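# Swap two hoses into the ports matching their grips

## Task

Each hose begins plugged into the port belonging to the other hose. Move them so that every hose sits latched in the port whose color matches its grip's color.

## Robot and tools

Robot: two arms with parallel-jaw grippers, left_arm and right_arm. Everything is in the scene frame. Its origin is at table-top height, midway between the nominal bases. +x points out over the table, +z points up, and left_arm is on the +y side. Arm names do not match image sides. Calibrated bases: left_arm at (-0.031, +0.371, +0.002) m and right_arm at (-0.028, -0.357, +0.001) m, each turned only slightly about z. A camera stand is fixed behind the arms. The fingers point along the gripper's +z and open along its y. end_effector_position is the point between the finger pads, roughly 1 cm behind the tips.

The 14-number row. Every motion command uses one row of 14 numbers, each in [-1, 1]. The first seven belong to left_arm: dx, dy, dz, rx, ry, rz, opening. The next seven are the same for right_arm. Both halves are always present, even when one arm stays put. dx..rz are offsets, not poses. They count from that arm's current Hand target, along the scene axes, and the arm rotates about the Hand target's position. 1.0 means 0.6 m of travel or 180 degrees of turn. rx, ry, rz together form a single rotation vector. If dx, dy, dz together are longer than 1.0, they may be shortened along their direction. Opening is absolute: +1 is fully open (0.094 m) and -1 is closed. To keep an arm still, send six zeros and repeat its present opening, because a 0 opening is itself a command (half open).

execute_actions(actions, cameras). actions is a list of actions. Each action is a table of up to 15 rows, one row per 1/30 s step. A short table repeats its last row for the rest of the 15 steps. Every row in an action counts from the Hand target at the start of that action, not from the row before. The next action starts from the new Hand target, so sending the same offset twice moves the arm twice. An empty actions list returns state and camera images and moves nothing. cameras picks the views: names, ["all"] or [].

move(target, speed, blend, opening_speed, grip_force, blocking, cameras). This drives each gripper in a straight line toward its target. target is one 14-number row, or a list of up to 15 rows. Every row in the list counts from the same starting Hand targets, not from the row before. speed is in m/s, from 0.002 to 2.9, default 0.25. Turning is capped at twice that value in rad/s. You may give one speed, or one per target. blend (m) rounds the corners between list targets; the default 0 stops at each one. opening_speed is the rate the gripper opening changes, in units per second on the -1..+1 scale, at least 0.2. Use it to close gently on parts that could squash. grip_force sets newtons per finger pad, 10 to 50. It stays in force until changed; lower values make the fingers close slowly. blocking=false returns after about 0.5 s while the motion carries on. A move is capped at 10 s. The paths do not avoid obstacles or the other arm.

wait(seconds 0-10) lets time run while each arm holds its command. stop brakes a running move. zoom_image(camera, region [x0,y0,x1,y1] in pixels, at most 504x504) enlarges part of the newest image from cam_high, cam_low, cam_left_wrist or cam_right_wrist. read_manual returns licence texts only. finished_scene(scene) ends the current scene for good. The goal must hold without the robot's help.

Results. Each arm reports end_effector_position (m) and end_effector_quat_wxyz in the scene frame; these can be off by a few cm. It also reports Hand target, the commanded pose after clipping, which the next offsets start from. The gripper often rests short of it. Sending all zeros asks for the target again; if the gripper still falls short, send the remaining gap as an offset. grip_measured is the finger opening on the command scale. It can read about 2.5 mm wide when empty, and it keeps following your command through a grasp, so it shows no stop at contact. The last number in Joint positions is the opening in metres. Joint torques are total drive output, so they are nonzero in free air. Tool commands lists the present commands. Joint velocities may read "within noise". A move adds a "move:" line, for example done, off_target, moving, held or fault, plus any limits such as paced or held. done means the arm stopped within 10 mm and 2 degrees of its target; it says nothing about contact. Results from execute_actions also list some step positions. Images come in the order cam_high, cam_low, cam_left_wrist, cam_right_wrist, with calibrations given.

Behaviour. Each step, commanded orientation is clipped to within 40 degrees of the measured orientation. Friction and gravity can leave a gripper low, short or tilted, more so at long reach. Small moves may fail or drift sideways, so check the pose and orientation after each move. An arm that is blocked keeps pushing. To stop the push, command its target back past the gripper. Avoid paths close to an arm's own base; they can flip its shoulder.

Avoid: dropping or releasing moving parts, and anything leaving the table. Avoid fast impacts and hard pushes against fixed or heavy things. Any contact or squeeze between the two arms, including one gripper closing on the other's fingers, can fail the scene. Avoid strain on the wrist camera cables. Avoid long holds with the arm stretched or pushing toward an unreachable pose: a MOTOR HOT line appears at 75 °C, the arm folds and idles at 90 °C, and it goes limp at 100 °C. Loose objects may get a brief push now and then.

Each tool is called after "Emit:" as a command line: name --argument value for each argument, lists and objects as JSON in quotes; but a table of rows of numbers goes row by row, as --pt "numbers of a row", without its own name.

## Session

Emit:
execute_actions --actions '[]'

Emit:
zoom_image --camera "cam_high" --region '[350, 160, 640, 320]'

Scene clock: 0.00 s.
left_arm: end_effector_position=(+0.3564, +0.4040, +0.0901) grip_measured=+1.000 end_effector_quat_wxyz=(+0.577, -0.064, +0.810, +0.079) | right_arm: end_effector_position=(+0.3648, -0.3879, +0.0819) grip_measured=+1.000 end_effector_quat_wxyz=(+0.559, +0.066, +0.823, -0.079)
Joint positions: left_arm=[-0.021 1.55 0.335 0.881 -0.211 -0.015 0.094] | right_arm=[0.038 1.573 0.376 0.816 0.223 0.028 0.094]
Joint velocities: within noise
Joint torques (N m): no reading
Motor temperatures (°C): left_arm=[30 49 40 34 28 26 28] | right_arm=[26 42 39 26 26 27 25]
Heat: left arm: 49 °C; right arm: 42 °C.
Hand target: left_arm +0.3605, +0.4040, +0.1006; +0.590, -0.065, +0.801, +0.078 | right_arm +0.3668, -0.3877, +0.0860; +0.563, +0.067, +0.820, -0.078
Tool commands: left_gripper/opening=+1.0 right_gripper/opening=+1.0
camera_calibration:
cam_left_wrist: T_world_to_cam=[[0.183314, -0.981858, -0.0484871, 0.333433], [-0.678839, -0.0907565, -0.728657, 0.38243], [0.711037, 0.166488, -0.68316, -0.171377], [0, 0, 0, 1]] pos_world=[0.320341, 0.390624, 0.177749]
cam_right_wrist: T_world_to_cam=[[-0.196404, -0.978767, 0.0586488, -0.311578], [-0.706003, 0.0996554, -0.701162, 0.391951], [0.68043, -0.179117, -0.710585, -0.170682], [0, 0, 0, 1]] pos_world=[0.33166, -0.374595, 0.171811]

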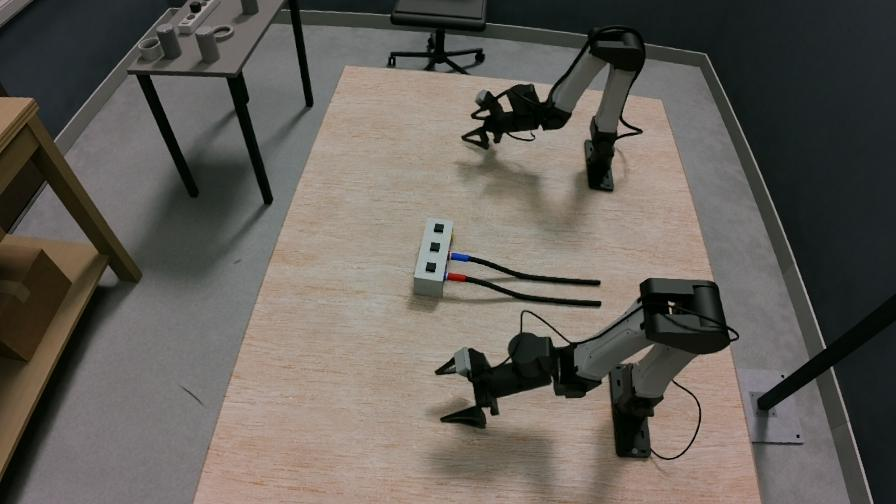

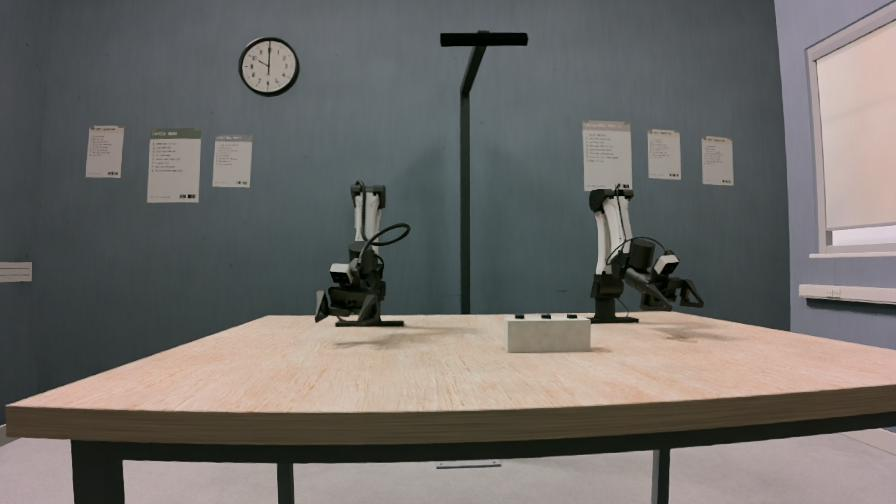

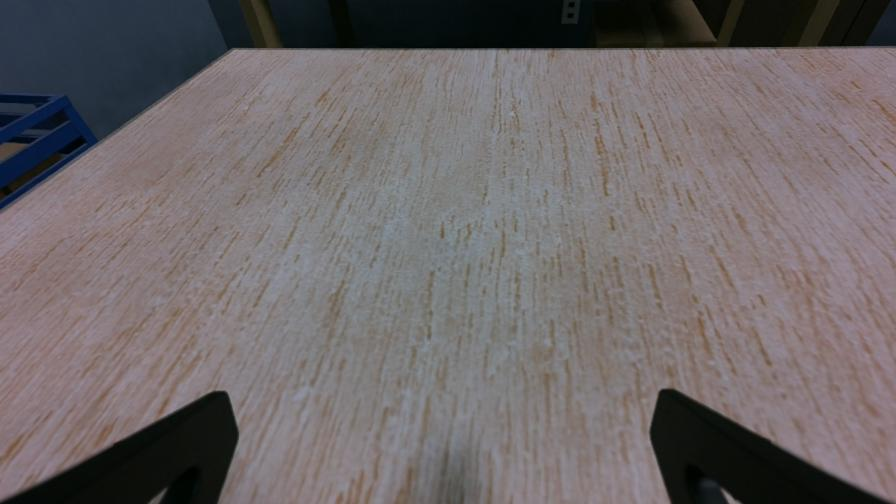

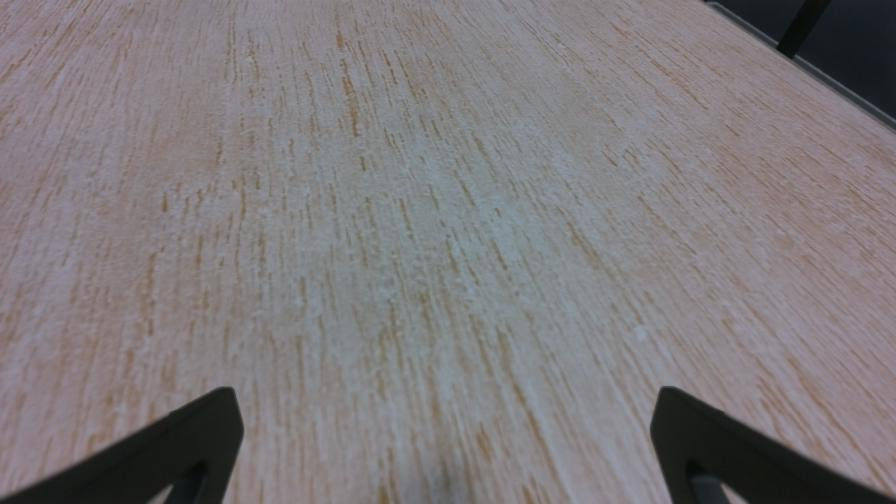

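Scaled by 1.738.

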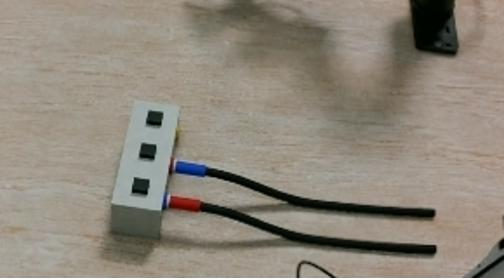

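Emit:
move --target '[0.066,-0.457,0.149,0.1404,0.256,-0.4424,-1,-0.136,0.746,0.06,0.0226,0.0491,0.0509,0]' --cameras '["cam_left_wrist","cam_right_wrist","cam_high"]'

Scene clock: 42.67 s.
left_arm: end_effector_position=(+0.3989, +0.1345, +0.1844) grip_measured=-0.988 end_effector_quat_wxyz=(+0.163, +0.587, +0.782, -0.129) | right_arm: end_effector_position=(+0.2830, +0.0561, +0.1200) grip_measured=+0.001 end_effector_quat_wxyz=(+0.494, +0.003, +0.869, -0.011)
Joint positions: left_arm=[-0.399 2.292 2.464 -1.482 0.332 0.856 0.001] | right_arm=[1.221 2.155 1.668 -0.568 0.943 0.94 0.047]
Joint torques (N m): left_arm=[0.02 -10.14 7.21 0.77 0.45 0.13] | right_arm=[0.13 -9.89 9.24 1.25 0.72 0.27]
Motor temperatures (°C): left_arm=[30 50 41 37 28 26 28] | right_arm=[26 42 41 34 26 27 25]
Heat: left arm: 50 °C; right arm: 42 °C.
Hand target: left_arm +0.4001, +0.1298, +0.1900; +0.172, +0.594, +0.775, -0.132 | right_arm +0.2852, +0.0599, +0.1222; +0.501, +0.015, +0.866, -0.009
Off the commanded pose: left_arm 0.007 m, 2 deg | right_arm 0.005 m, 2 deg.
move: done
camera_calibration:
cam_left_wrist: T_world_to_cam=[[-0.96141, -0.274125, 0.0233549, 0.413783], [-0.274077, 0.961693, 0.00528811, 0.0171539], [-0.0239098, -0.00131699, -0.999713, 0.281764], [0, 0, 0, 1]] pos_world=[0.409254, 0.0973025, 0.271928]
cam_right_wrist: T_world_to_cam=[[-0.0138216, -0.999715, 0.0194837, 0.0589392], [-0.817388, 0.0000732881, -0.576088, 0.338736], [0.575922, -0.0238881, -0.817155, 0.0252144], [0, 0, 0, 1]] pos_world=[0.263172, 0.0594999, 0.214597]
Images, in order (width x height): cam_high 896x504, cam_left_wrist 896x504, cam_right_wrist 896x504.

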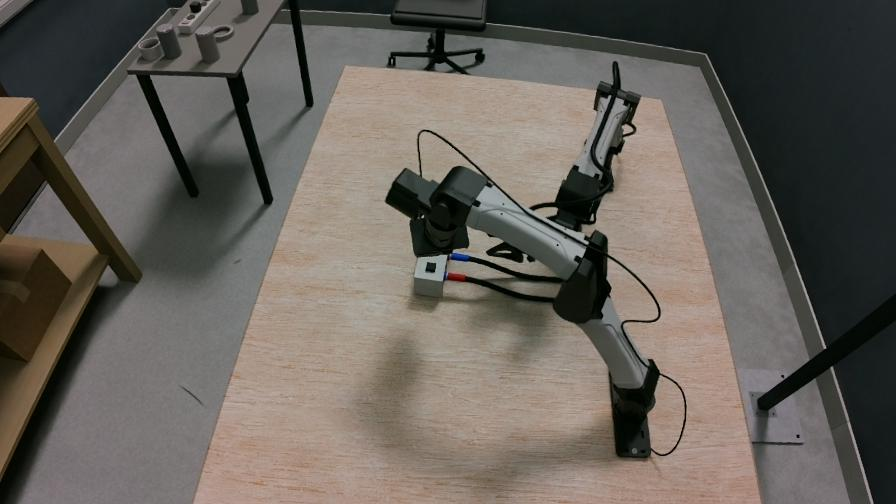

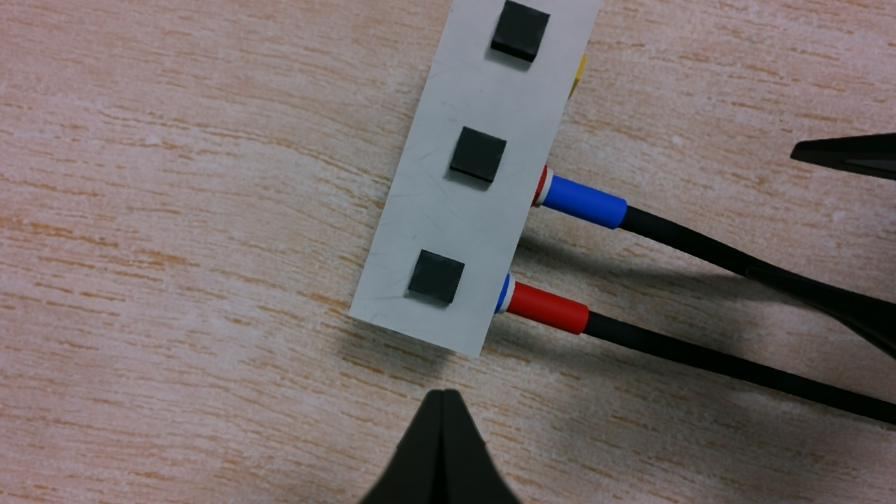

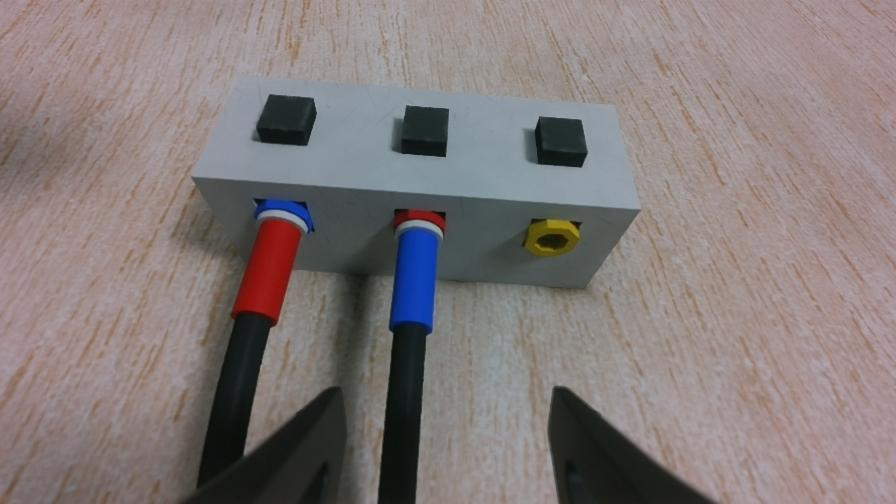

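Emit:
move --pt "0.0065 -0.083 -0.058 0 0 0 -1 0.016 0.024 -0.05 0 0 0 0" --pt "0.0065 -0.128 -0.108 0 0 0 -1 0.103 0.021 -0.1 0 0 0 0" --pt "0.0065 -0.128 -0.108 0 0 0 -1 0.103 0.021 -0.1 0 0 0 -0.85" --speed '[0.15,0.1,0.1]' --blend '[0.01,0,0]' --cameras '["cam_left_wrist","cam_right_wrist"]'

Scene clock: 60.80 s.
left_arm: end_effector_position=(+0.4018, +0.0554, +0.1277) grip_measured=-0.988 end_effector_quat_wxyz=(+0.169, +0.597, +0.773, -0.135) | right_arm: end_effector_position=(+0.3421, +0.0647, +0.0597) grip_measured=-0.678 end_effector_quat_wxyz=(+0.495, +0.005, +0.869, -0.023)
Joint positions: left_arm=[-0.543 2.397 2.403 -1.263 0.309 0.734 0.001] | right_arm=[1.116 2.352 1.733 -0.346 0.902 0.806 0.015]
Joint torques (N m): left_arm=[0.03 -11.47 4.74 1.08 0.19 -0.09] | right_arm=[-0.24 -11.26 8.94 1.75 0.48 0.07]
Motor temperatures (°C): left_arm=[30 56 42 35 28 26 28] | right_arm=[26 47 42 31 26 27 25]
Heat: left arm: 56 °C; right arm: 47 °C.
Hand target: left_arm +0.4040, +0.0530, +0.1252; +0.172, +0.594, +0.775, -0.132 | right_arm +0.3470, +0.0724, +0.0620; +0.500, +0.015, +0.866, -0.009
Off the commanded pose: left_arm 0.004 m, 1 deg | right_arm 0.010 m, 2 deg.
move: done; target 3's new opening was sent with right_arm's hand 0.012 m and 3 deg from that target
camera_calibration:
cam_left_wrist: T_world_to_cam=[[-0.968502, -0.248197, 0.0200607, 0.398017], [-0.248458, 0.968572, -0.0117406, 0.0858454], [-0.0165163, -0.016355, -0.99973, 0.222948], [0, 0, 0, 1]] pos_world=[0.410492, 0.0192855, 0.215911]
cam_right_wrist: T_world_to_cam=[[-0.0290355, -0.998865, 0.0377698, 0.0735569], [-0.816631, 0.00191431, -0.577157, 0.352017], [0.57643, -0.0476021, -0.815759, -0.0565343], [0, 0, 0, 1]] pos_world=[0.322192, 0.0701084, 0.154272]
Images, in order (width x height): cam_left_wrist 896x504, cam_right_wrist 896x504.

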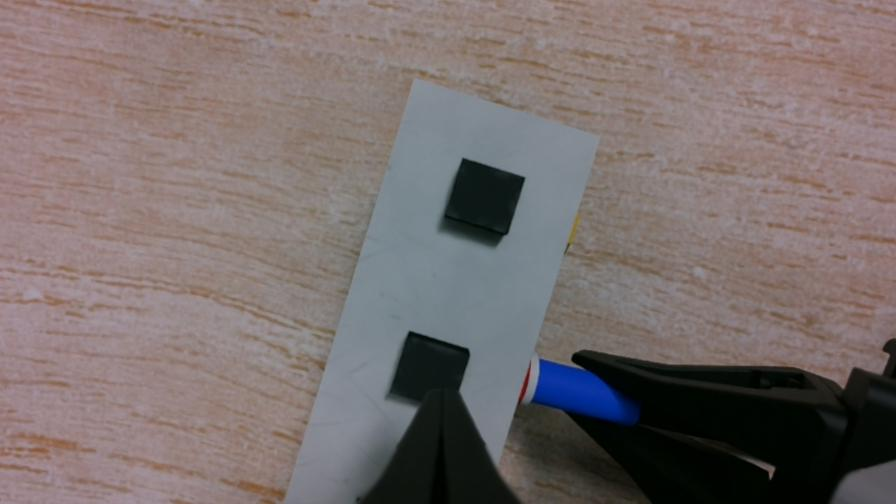

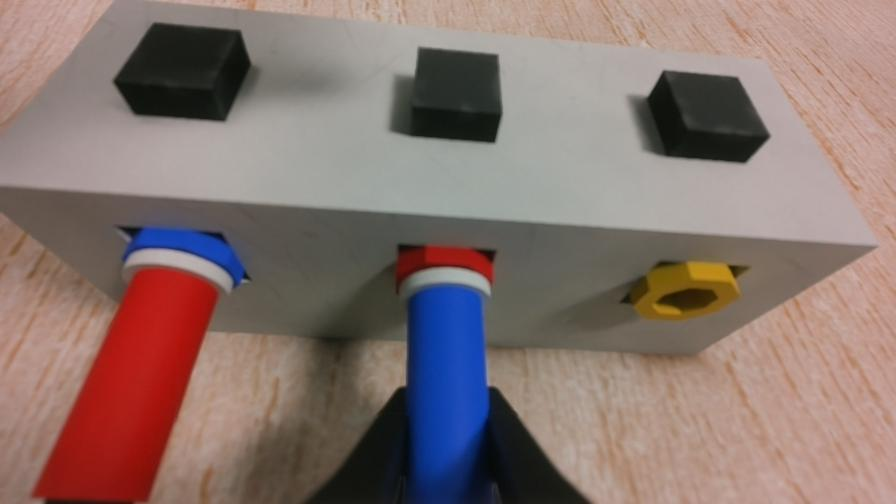

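Emit:
move --pt "0.0033 0.0167 -0.028 0 0 0 -1 0 0 0 0 0 0 -0.85" --pt "0 0.025 -0.095 0 0 0 -1 0 0 0 0 0 0 -0.85" --pt "0 0.025 -0.095 0 0 0 -1 -0.05 0.002 0 0 0 0 -0.85" --speed '[0.08,0.05,0.08]' --cameras '["cam_left_wrist","cam_right_wrist"]'

Scene clock: 70.23 s.
left_arm: end_effector_position=(+0.4086, +0.0545, +0.0935) grip_measured=-0.988 end_effector_quat_wxyz=(+0.206, +0.594, +0.764, -0.145) | right_arm: end_effector_position=(+0.3397, +0.0669, +0.0599) grip_measured=-0.678 end_effector_quat_wxyz=(+0.499, +0.026, +0.866, -0.009)
Joint positions: left_arm=[-0.528 2.304 2.074 -0.956 0.343 0.739 0.001] | right_arm=[1.123 2.352 1.726 -0.332 0.911 0.856 0.015]
Joint torques (N m): left_arm=[1.18 -9.83 2.88 0.87 -0.09 0.13] | right_arm=[4.21 -14.2 4.81 1.17 0.74 0.33]
Motor temperatures (°C): left_arm=[30 59 41 35 28 26 28] | right_arm=[26 50 44 31 26 27 25]
Heat: left arm: 59 °C; right arm: 50 °C.
Hand target: left_arm +0.4039, +0.0681, +0.0681; +0.172, +0.594, +0.775, -0.132 | right_arm +0.3169, +0.0737, +0.0620; +0.500, +0.015, +0.866, -0.009
Off the commanded pose: left_arm 0.029 m, 4 deg | right_arm 0.024 m, 1 deg.
move: off_target (left_arm, right_arm)
camera_calibration:
cam_left_wrist: T_world_to_cam=[[-0.968907, -0.247199, -0.0105819, 0.408003], [-0.24548, 0.965761, -0.083942, 0.0936628], [0.0309699, -0.0787343, -0.996414, 0.172584], [0, 0, 0, 1]] pos_world=[0.412965, 0.0239905, 0.184144]
cam_right_wrist: T_world_to_cam=[[-0.0516142, -0.998628, -0.00879423, 0.0860556], [-0.809252, 0.0469831, -0.58558, 0.345226], [0.58519, -0.0231075, -0.810567, -0.0598224], [0, 0, 0, 1]] pos_world=[0.318824, 0.0683355, 0.154424]
Images, in order (width x height): cam_left_wrist 896x504, cam_right_wrist 896x504.

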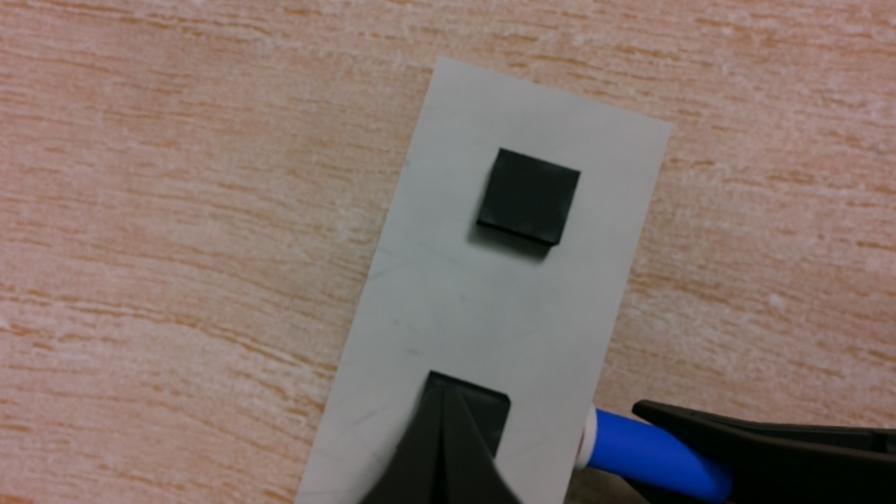

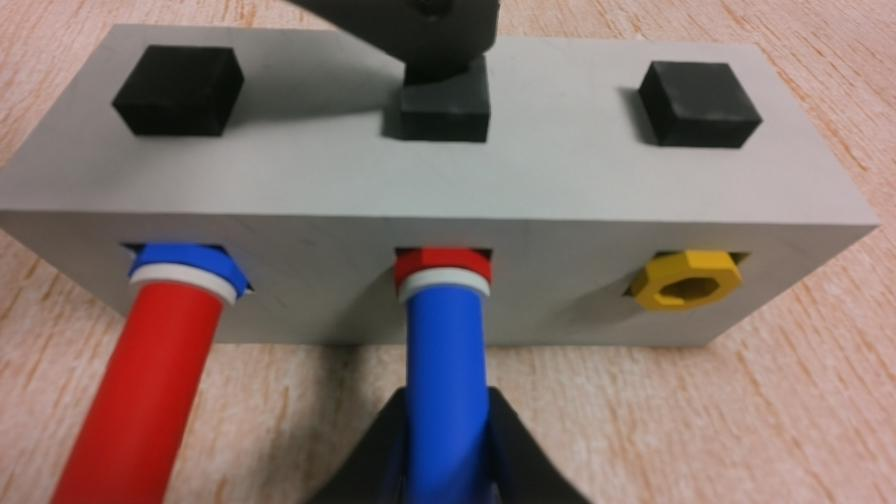

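Emit:
move --pt "-0.0067 0.005 0.1 0 0 0 -1 0.05 -0.002 0 0 0 0 -0.85" --pt "-0.01 0.01 0.07 0 0 0 -1 0.05 -0.002 0 0 0 0 -0.85" --pt "-0.013 0.02 0 0 0 0 -1 0.05 -0.002 0 0 0 0 -0.85" --pt "-0.013 0.02 0 0 0 0 -1 0 0 0 0 0 0 -0.85" --speed '[0.12,0.08,0.05,0.08]' --cameras '["cam_left_wrist","cam_right_wrist"]'

Scene clock: 77.53 s.
left_arm: end_effector_position=(+0.3922, +0.0719, +0.0853) grip_measured=-0.988 end_effector_quat_wxyz=(+0.180, +0.593, +0.770, -0.148) | right_arm: end_effector_position=(+0.3398, +0.0667, +0.0600) grip_measured=-0.678 end_effector_quat_wxyz=(+0.500, +0.025, +0.866, -0.009)
Joint positions: left_arm=[-0.514 2.251 1.971 -0.964 0.345 0.753 0.001] | right_arm=[1.123 2.352 1.726 -0.332 0.912 0.854 0.015]
Joint torques (N m): left_arm=[1.18 -9.89 3.03 1.18 -0.06 0.14] | right_arm=[4.21 -14.22 4.82 1.17 0.73 0.32]
Motor temperatures (°C): left_arm=[30 61 41 34 28 26 28] | right_arm=[26 53 44 31 26 27 25]
Heat: left arm: 61 °C; right arm: 53 °C.
Hand target: left_arm +0.3961, +0.0800, +0.0683; +0.172, +0.594, +0.775, -0.132 | right_arm +0.3169, +0.0736, +0.0619; +0.500, +0.015, +0.866, -0.009
Off the commanded pose: left_arm 0.019 m, 2 deg | right_arm 0.024 m, 1 deg.
move: off_target (left_arm, right_arm)
camera_calibration:
cam_left_wrist: T_world_to_cam=[[-0.968263, -0.248582, 0.0259517, 0.393123], [-0.249557, 0.967275, -0.0458369, 0.0703436], [-0.0137081, -0.0508586, -0.998612, 0.181908], [0, 0, 0, 1]] pos_world=[0.400695, 0.0389333, 0.174678]
cam_right_wrist: T_world_to_cam=[[-0.051721, -0.998637, -0.00696507, 0.0858076], [-0.808641, 0.0459714, -0.586503, 0.345241], [0.586024, -0.0247023, -0.809917, -0.0600824], [0, 0, 0, 1]] pos_world=[0.318824, 0.0683352, 0.154421]
Images, in order (width x height): cam_left_wrist 896x504, cam_right_wrist 896x504.

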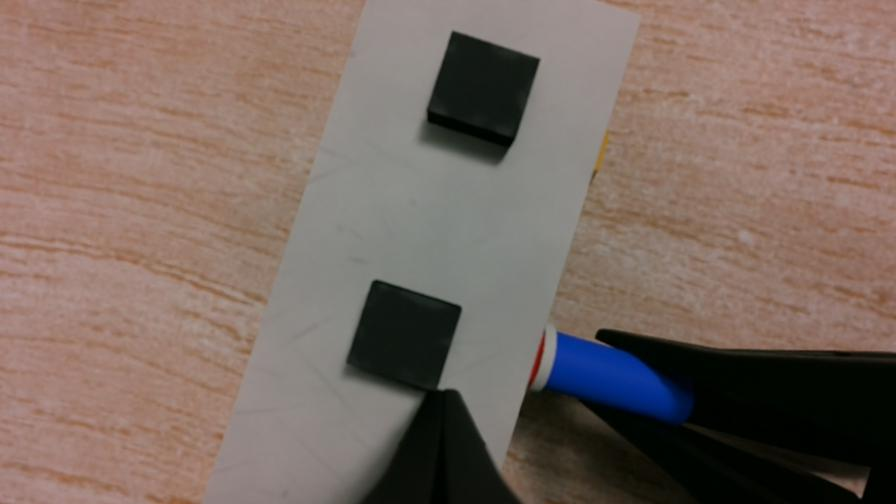

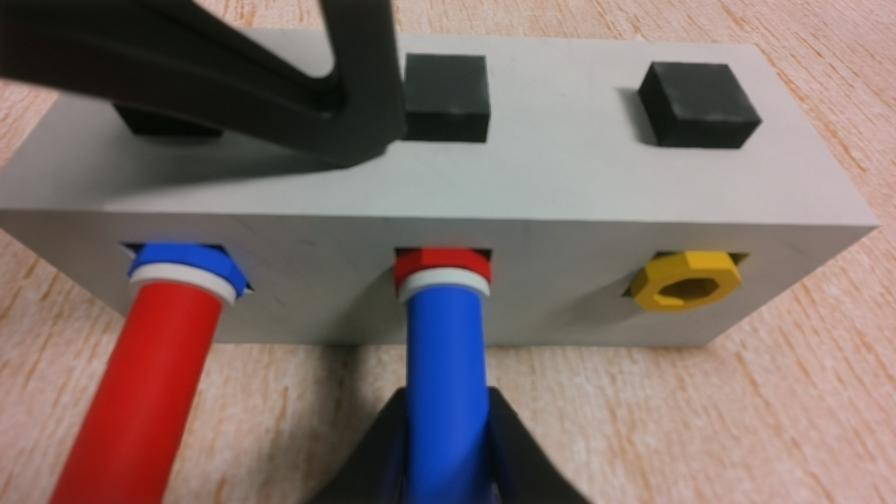

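Emit:
move --pt "0.0067 -0.013 0.083 0 0 0 -1 0.05 -0.002 0 0 0 0 -0.85" --pt "0.0117 -0.0217 0.06 0 0 0 -1 0.05 -0.002 0 0 0 0 -0.85" --pt "0.0067 -0.0133 -0.004 0 0 0 -1 0.05 -0.002 0 0 0 0 -0.85" --pt "0.0067 -0.0133 -0.004 0 0 0 -1 0 0 0 0 0 0 -0.85" --speed '[0.12,0.08,0.05,0.08]' --cameras '["cam_left_wrist","cam_right_wrist"]'

Scene clock: 86.73 s.
left_arm: end_effector_position=(+0.4014, +0.0708, +0.0851) grip_measured=-0.988 end_effector_quat_wxyz=(+0.185, +0.593, +0.772, -0.137) | right_arm: end_effector_position=(+0.3398, +0.0667, +0.0600) grip_measured=-0.678 end_effector_quat_wxyz=(+0.500, +0.025, +0.866, -0.009)
Joint positions: left_arm=[-0.514 2.279 2.017 -0.971 0.324 0.753 0.001] | right_arm=[1.123 2.352 1.726 -0.332 0.912 0.854 0.015]
Joint torques (N m): left_arm=[0.12 -9.63 2.97 1.2 0.13 0.03] | right_arm=[4.22 -14.22 4.85 1.18 0.72 0.32]
Motor temperatures (°C): left_arm=[30 61 41 34 28 26 28] | right_arm=[26 57 44 31 26 27 26]
Heat: left arm: 61 °C; right arm: 57 °C.
Hand target: left_arm +0.4001, +0.0720, +0.0657; +0.172, +0.594, +0.775, -0.132 | right_arm +0.3169, +0.0736, +0.0620; +0.500, +0.015, +0.866, -0.009
Off the commanded pose: left_arm 0.019 m, 2 deg | right_arm 0.024 m, 1 deg.
move: off_target (left_arm, right_arm)
camera_calibration:
cam_left_wrist: T_world_to_cam=[[-0.966854, -0.25529, 0.00454824, 0.403469], [-0.255269, 0.966071, -0.0392973, 0.075602], [0.0056383, -0.0391558, -0.999217, 0.173285], [0, 0, 0, 1]] pos_world=[0.408417, 0.0367498, 0.174285]
cam_right_wrist: T_world_to_cam=[[-0.051721, -0.998637, -0.00696507, 0.0858076], [-0.808641, 0.0459714, -0.586503, 0.345241], [0.586024, -0.0247023, -0.809917, -0.0600824], [0, 0, 0, 1]] pos_world=[0.318824, 0.0683352, 0.154421]
Images, in order (width x height): cam_left_wrist 896x504, cam_right_wrist 896x504.

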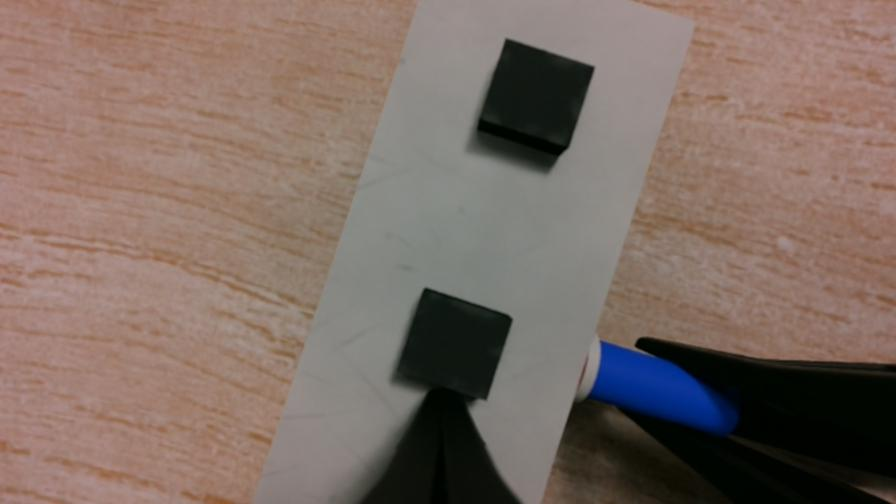

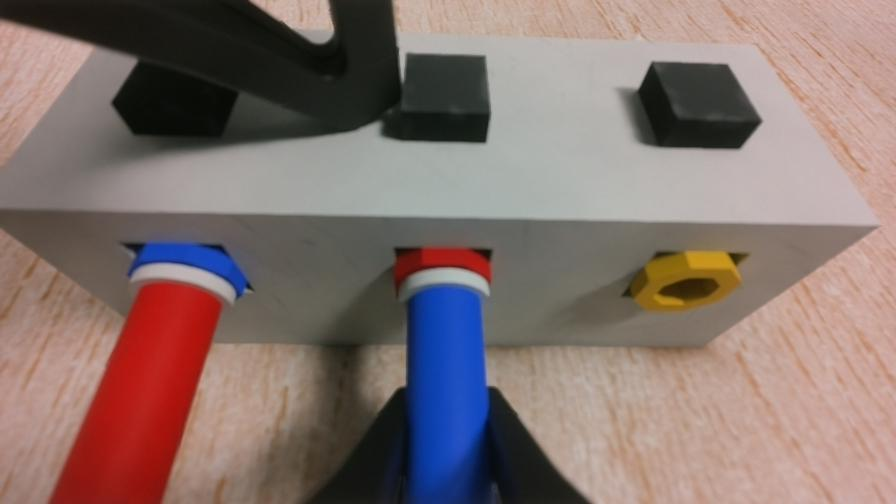

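Emit:
move --pt "0.005 -0.017 0.083 0 0 0 -1 0 0 0 0 0 0 -0.85" --pt "0.005 -0.0205 0.063 0 0 0 -1 0 0 0 0 0 0 -0.85" --pt "0.0 -0.003 0.007 0 0 0 -1 0 0 0 0 0 0 -0.85" --speed '[0.12,0.08,0.05]' --cameras '["cam_left_wrist","cam_right_wrist"]'

Scene clock: 97.43 s.
left_arm: end_effector_position=(+0.4050, +0.0702, +0.0856) grip_measured=-0.988 end_effector_quat_wxyz=(+0.187, +0.591, +0.774, -0.131) | right_arm: end_effector_position=(+0.3399, +0.0668, +0.0601) grip_measured=-0.678 end_effector_quat_wxyz=(+0.500, +0.027, +0.866, -0.008)
Joint positions: left_arm=[-0.515 2.288 2.035 -0.974 0.312 0.746 0.001] | right_arm=[1.123 2.352 1.726 -0.331 0.912 0.858 0.015]
Joint torques (N m): left_arm=[-0.08 -10.15 3.29 1.08 0.26 0.07] | right_arm=[4.22 -14.17 4.89 1.16 0.72 0.3]
Motor temperatures (°C): left_arm=[30 62 41 34 28 26 28] | right_arm=[26 61 44 30 26 27 26]
Heat: left arm: 62 °C; right arm: 61 °C.
Hand target: left_arm +0.4001, +0.0702, +0.0699; +0.172, +0.594, +0.775, -0.132 | right_arm +0.3169, +0.0736, +0.0620; +0.500, +0.015, +0.866, -0.009
Off the commanded pose: left_arm 0.016 m, 2 deg | right_arm 0.024 m, 1 deg.
move: off_target (left_arm, right_arm)
camera_calibration:
cam_left_wrist: T_world_to_cam=[[-0.964469, -0.264149, -0.00504836, 0.407296], [-0.263815, 0.963925, -0.035368, 0.0803951], [0.0142087, -0.0327795, -0.999362, 0.169798], [0, 0, 0, 1]] pos_world=[0.411621, 0.0356577, 0.174589]
cam_right_wrist: T_world_to_cam=[[-0.0536695, -0.998499, -0.0109644, 0.0868407], [-0.80823, 0.0498856, -0.58675, 0.344954], [0.586416, -0.0226288, -0.809694, -0.0603045], [0, 0, 0, 1]] pos_world=[0.318827, 0.0681374, 0.154526]
Images, in order (width x height): cam_left_wrist 896x504, cam_right_wrist 896x504.

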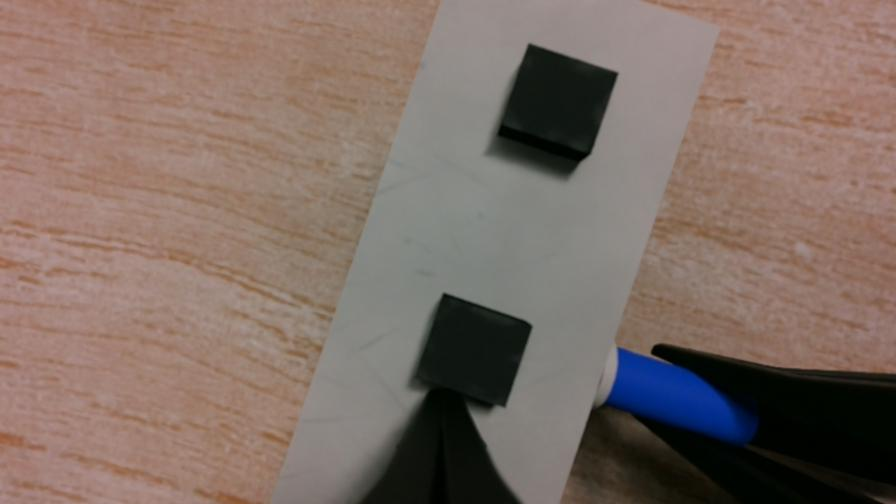

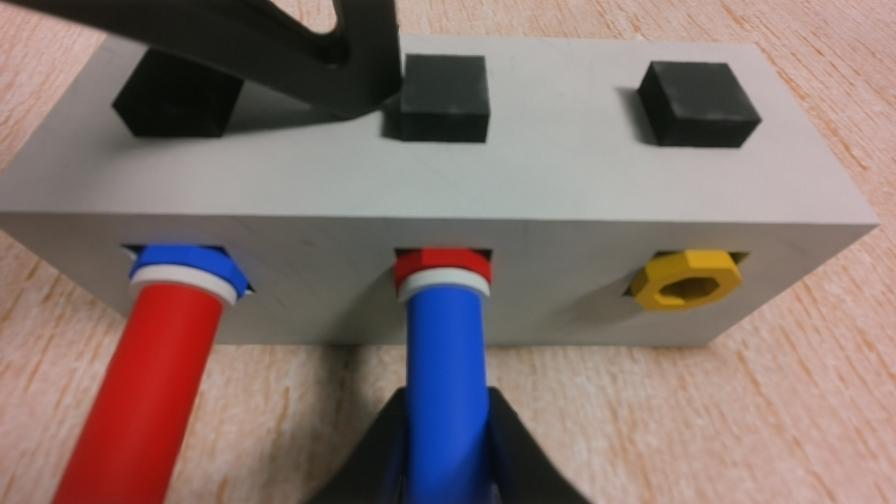

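Emit:
move --pt "0.002 -0.028 0.083 0 0 0 -1 0.045 -0.002 0 0 0 0 -0.85" --pt "0.0025 -0.028 0.043 0 0 0 -1 0.045 -0.002 0 0 0 0 -0.85" --speed '[0.12,0.06]' --cameras '["cam_left_wrist","cam_right_wrist"]'

Scene clock: 103.37 s.
left_arm: end_effector_position=(+0.4027, +0.0537, +0.0949) grip_measured=-0.988 end_effector_quat_wxyz=(+0.170, +0.597, +0.773, -0.133) | right_arm: end_effector_position=(+0.3412, +0.0661, +0.0601) grip_measured=-0.678 end_effector_quat_wxyz=(+0.500, +0.013, +0.866, -0.017)
Joint positions: left_arm=[-0.547 2.365 2.214 -1.103 0.304 0.732 0.001] | right_arm=[1.12 2.352 1.726 -0.329 0.911 0.821 0.015]
Joint torques (N m): left_arm=[0.21 -12.56 4.07 1.03 0.24 -0.08] | right_arm=[-0.12 -11.58 8.99 1.53 0.42 -0.01]
Motor temperatures (°C): left_arm=[30 64 41 34 28 26 28] | right_arm=[26 62 44 30 26 27 26]
Heat: left arm: 64 °C; right arm: 62 °C.
Hand target: left_arm +0.4017, +0.0535, +0.0959; +0.172, +0.594, +0.775, -0.132 | right_arm +0.3440, +0.0724, +0.0619; +0.500, +0.015, +0.866, -0.009
Off the commanded pose: left_arm 0.001 m, 0 deg | right_arm 0.007 m, 1 deg.
move: done
camera_calibration:
cam_left_wrist: T_world_to_cam=[[-0.968572, -0.24826, 0.0153055, 0.399597], [-0.248441, 0.968581, -0.0113089, 0.0873369], [-0.012017, -0.014756, -0.999819, 0.188174], [0, 0, 0, 1]] pos_world=[0.410998, 0.0173879, 0.183012]
cam_right_wrist: T_world_to_cam=[[-0.0371135, -0.999129, 0.0190876, 0.0787928], [-0.809885, 0.0188833, -0.586284, 0.348582], [0.585413, -0.0372178, -0.80988, -0.0597334], [0, 0, 0, 1]] pos_world=[0.320204, 0.0699186, 0.154487]
Images, in order (width x height): cam_left_wrist 896x504, cam_right_wrist 896x504.

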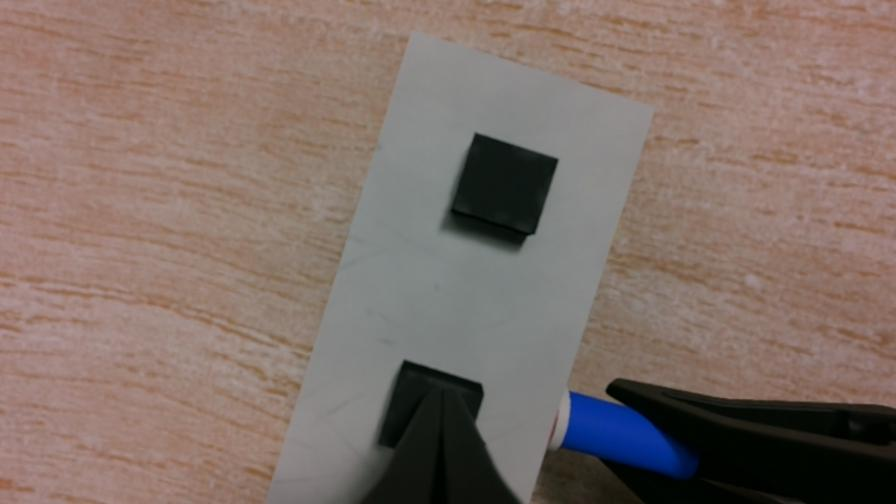

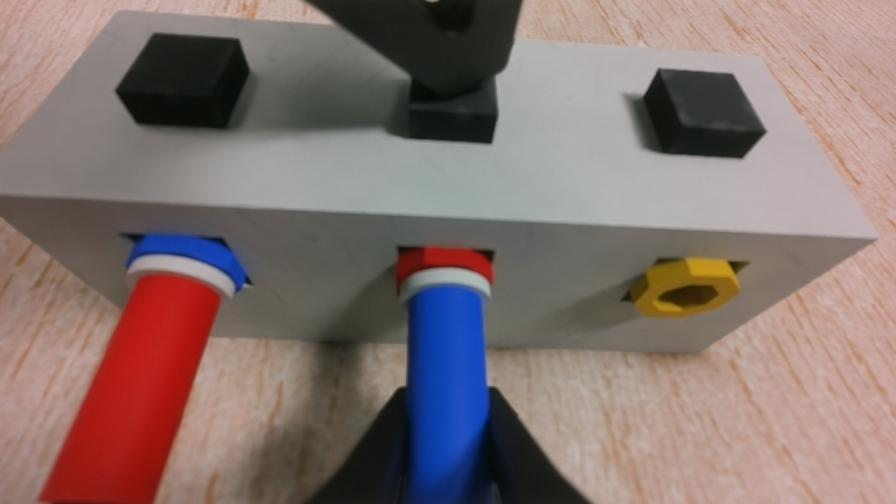

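Emit:
move --pt "-0.0017 0.02 -0.05 0 0 0 -1 0 0 0 0 0 0 -0.85" --pt "-0.0017 0.02 -0.05 0 0 0 -1 -0.05 0.002 0 0 0 0 -0.85" --speed '[0.05,0.1]' --cameras '["cam_left_wrist","cam_right_wrist"]'

Scene clock: 107.60 s.
left_arm: end_effector_position=(+0.4062, +0.0510, +0.0936) grip_measured=-0.988 end_effector_quat_wxyz=(+0.210, +0.595, +0.762, -0.146) | right_arm: end_effector_position=(+0.3396, +0.0668, +0.0596) grip_measured=-0.678 end_effector_quat_wxyz=(+0.501, +0.028, +0.865, -0.007)
Joint positions: left_arm=[-0.536 2.292 2.051 -0.934 0.341 0.732 0.001] | right_arm=[1.124 2.352 1.722 -0.325 0.914 0.859 0.015]
Joint torques (N m): left_arm=[1.18 -9.58 2.8 0.85 -0.11 0.12] | right_arm=[4.6 -14.49 4.71 1.07 0.73 0.33]
Motor temperatures (°C): left_arm=[30 65 41 34 28 26 28] | right_arm=[26 62 44 30 26 27 26]
Heat: left arm: 65 °C; right arm: 62 °C.
Hand target: left_arm +0.4007, +0.0654, +0.0659; +0.172, +0.594, +0.775, -0.132 | right_arm +0.3140, +0.0736, +0.0620; +0.500, +0.015, +0.866, -0.009
Off the commanded pose: left_arm 0.032 m, 5 deg | right_arm 0.027 m, 2 deg.
move: off_target (left_arm, right_arm)
camera_calibration:
cam_left_wrist: T_world_to_cam=[[-0.969193, -0.245801, -0.0157449, 0.405286], [-0.243439, 0.965681, -0.0905357, 0.0963123], [0.0374583, -0.0839136, -0.995769, 0.170058], [0, 0, 0, 1]] pos_world=[0.409876, 0.0208827, 0.184439]
cam_right_wrist: T_world_to_cam=[[-0.0545271, -0.998422, -0.0134538, 0.0872611], [-0.806721, 0.0519897, -0.588641, 0.343937], [0.588411, -0.0212434, -0.808283, -0.0613674], [0, 0, 0, 1]] pos_world=[0.318328, 0.0679385, 0.154027]
Images, in order (width x height): cam_left_wrist 896x504, cam_right_wrist 896x504.

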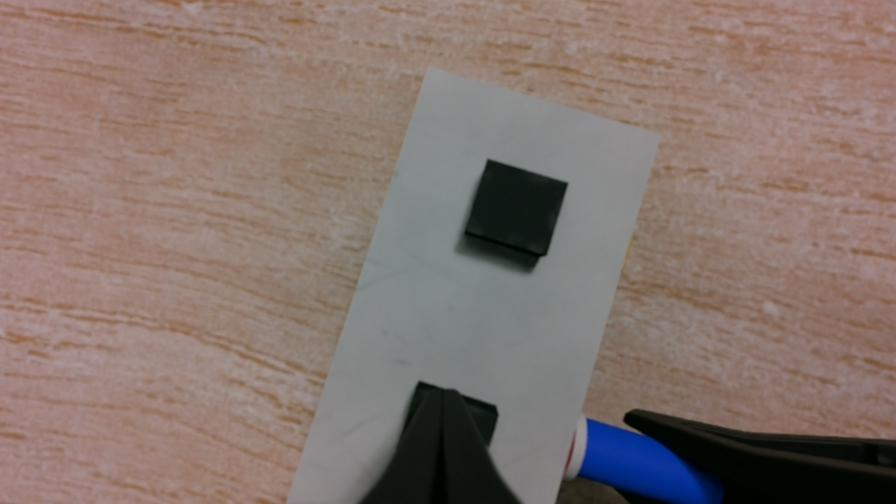

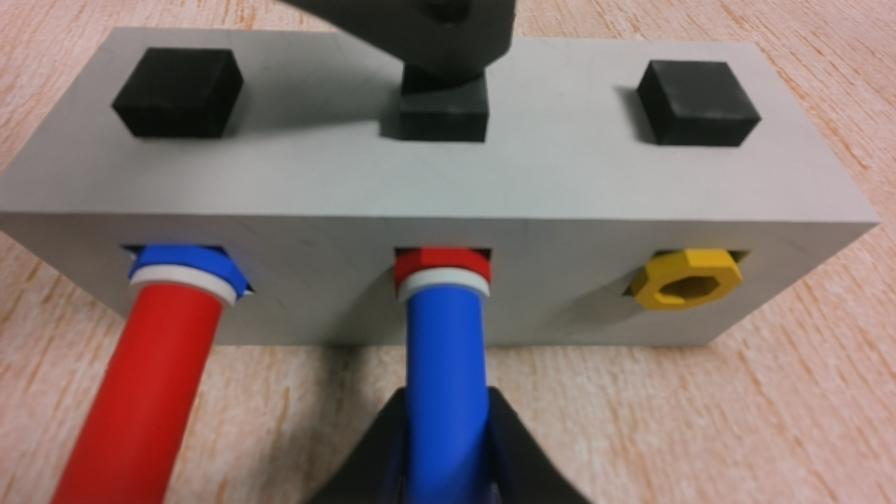

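Emit:
move --target '[-0.003,0.01,-0.045,0,0,0,-1,0,0,0,0,0,0,-0.85]' --speed 0.06 --cameras '["cam_left_wrist","cam_right_wrist"]'

Scene clock: 113.13 s.
left_arm: end_effector_position=(+0.4118, +0.0482, +0.0918) grip_measured=-0.988 end_effector_quat_wxyz=(+0.246, +0.597, +0.749, -0.151) | right_arm: end_effector_position=(+0.3397, +0.0668, +0.0597) grip_measured=-0.678 end_effector_quat_wxyz=(+0.501, +0.029, +0.865, -0.007)
Joint positions: left_arm=[-0.528 2.251 1.94 -0.793 0.367 0.741 0.001] | right_arm=[1.124 2.352 1.722 -0.325 0.914 0.861 0.015]
Joint torques (N m): left_arm=[1.17 -7.13 2.09 0.63 -0.36 0.14] | right_arm=[4.6 -14.46 4.75 1.05 0.73 0.33]
Motor temperatures (°C): left_arm=[30 64 41 34 28 26 28] | right_arm=[27 64 44 30 26 27 26]
Heat: left arm: 64 °C; right arm: 64 °C.
Hand target: left_arm +0.3988, +0.0714, +0.0388; +0.172, +0.594, +0.775, -0.132 | right_arm +0.3140, +0.0736, +0.0620; +0.500, +0.015, +0.866, -0.009
Off the commanded pose: left_arm 0.059 m, 9 deg | right_arm 0.027 m, 2 deg.
move: off_target (left_arm, right_arm)
camera_calibration:
cam_left_wrist: T_world_to_cam=[[-0.969679, -0.237964, -0.055641, 0.413595], [-0.226931, 0.961278, -0.156354, 0.0995882], [0.0906931, -0.138986, -0.986133, 0.147551], [0, 0, 0, 1]] pos_world=[0.410272, 0.0231963, 0.184089]
cam_right_wrist: T_world_to_cam=[[-0.0556187, -0.998328, -0.0157232, 0.0878549], [-0.806552, 0.0542058, -0.588673, 0.343804], [0.588541, -0.0200597, -0.808218, -0.0614188], [0, 0, 0, 1]] pos_world=[0.31833, 0.0678398, 0.15413]
Images, in order (width x height): cam_left_wrist 896x504, cam_right_wrist 896x504.

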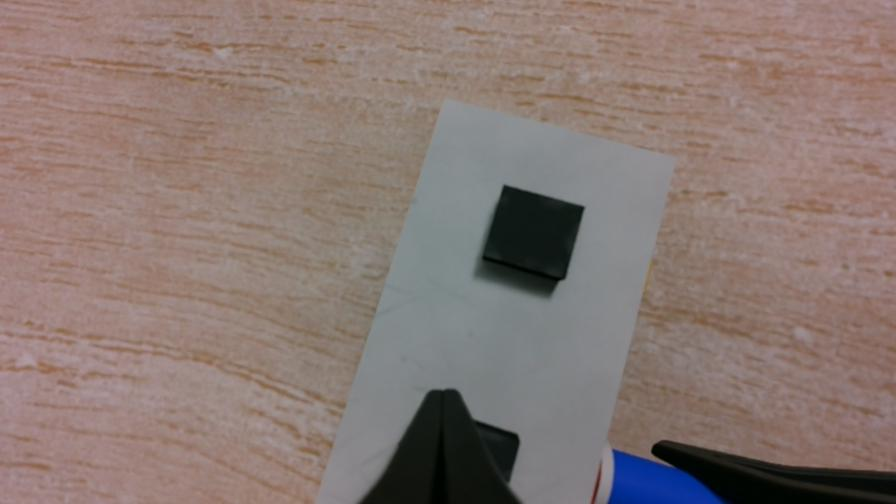

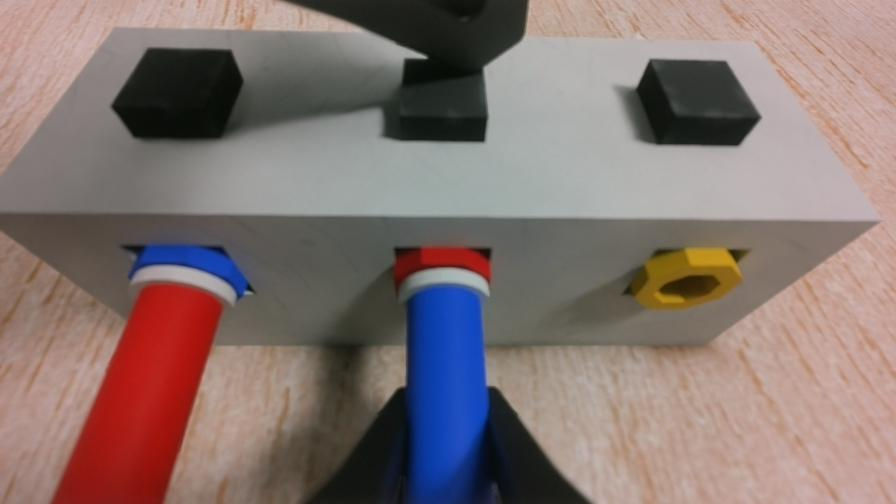

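Emit:
move --pt "0.003 -0.009 0.135 0.0698 0.0187 0 -1 0.045 -0.002 0 0 0 0 -0.85" --pt "0.0037 -0.0215 0.095 0.0698 0.0187 0 -1 0.045 -0.002 0 0 0 0 -0.85" --speed '[0.12,0.06]' --cameras '["cam_left_wrist","cam_right_wrist"]'

Scene clock: 126.37 s.
left_arm: end_effector_position=(+0.3999, +0.0627, +0.0931) grip_measured=-0.988 end_effector_quat_wxyz=(+0.091, +0.605, +0.788, -0.067) | right_arm: end_effector_position=(+0.3410, +0.0662, +0.0600) grip_measured=-0.678 end_effector_quat_wxyz=(+0.501, +0.016, +0.865, -0.015)
Joint positions: left_arm=[-0.585 2.67 2.839 -1.567 0.148 0.723 0.001] | right_arm=[1.121 2.352 1.722 -0.322 0.914 0.826 0.015]
Joint torques (N m): left_arm=[-0.31 -11.7 6.79 0.65 0.11 -0.09] | right_arm=[0.28 -11.95 8.73 1.43 0.42 0.01]
Motor temperatures (°C): left_arm=[30 62 40 33 28 26 28] | right_arm=[27 67 43 30 26 27 26]
Heat: left arm: 62 °C; right arm: 67 °C.
Hand target: left_arm +0.4010, +0.0586, +0.0958; +0.083, +0.605, +0.789, -0.064 | right_arm +0.3410, +0.0724, +0.0620; +0.500, +0.015, +0.866, -0.009
Off the commanded pose: left_arm 0.005 m, 1 deg | right_arm 0.007 m, 1 deg.
elbow stopped short (left arm): the move would have taken joint 3 (elbow) straighter than the controller allows.
move: done
camera_calibration:
cam_left_wrist: T_world_to_cam=[[-0.966032, -0.258312, 0.00763352, 0.399526], [-0.251815, 0.947551, 0.196814, 0.0611959], [-0.0580725, 0.188206, -0.980411, 0.190479], [0, 0, 0, 1]] pos_world=[0.412427, 0.0093666, 0.171654]
cam_right_wrist: T_world_to_cam=[[-0.040865, -0.99909, 0.0122238, 0.0806345], [-0.807271, 0.0258052, -0.589616, 0.347192], [0.588764, -0.0339625, -0.807591, -0.0612084], [0, 0, 0, 1]] pos_world=[0.31961, 0.069523, 0.154293]
Images, in order (width x height): cam_left_wrist 896x504, cam_right_wrist 896x504.

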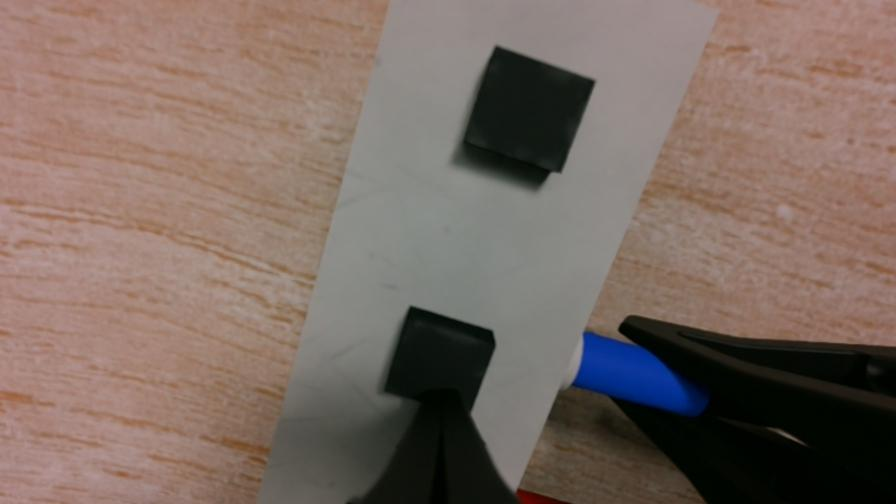

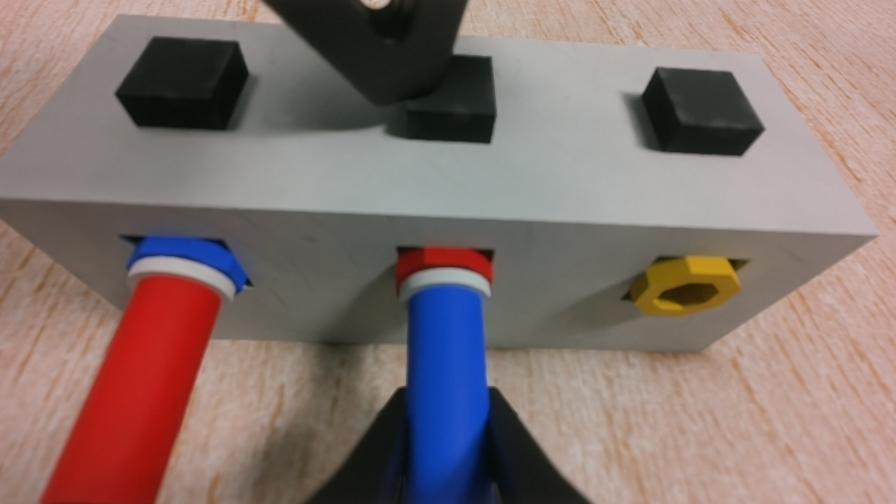

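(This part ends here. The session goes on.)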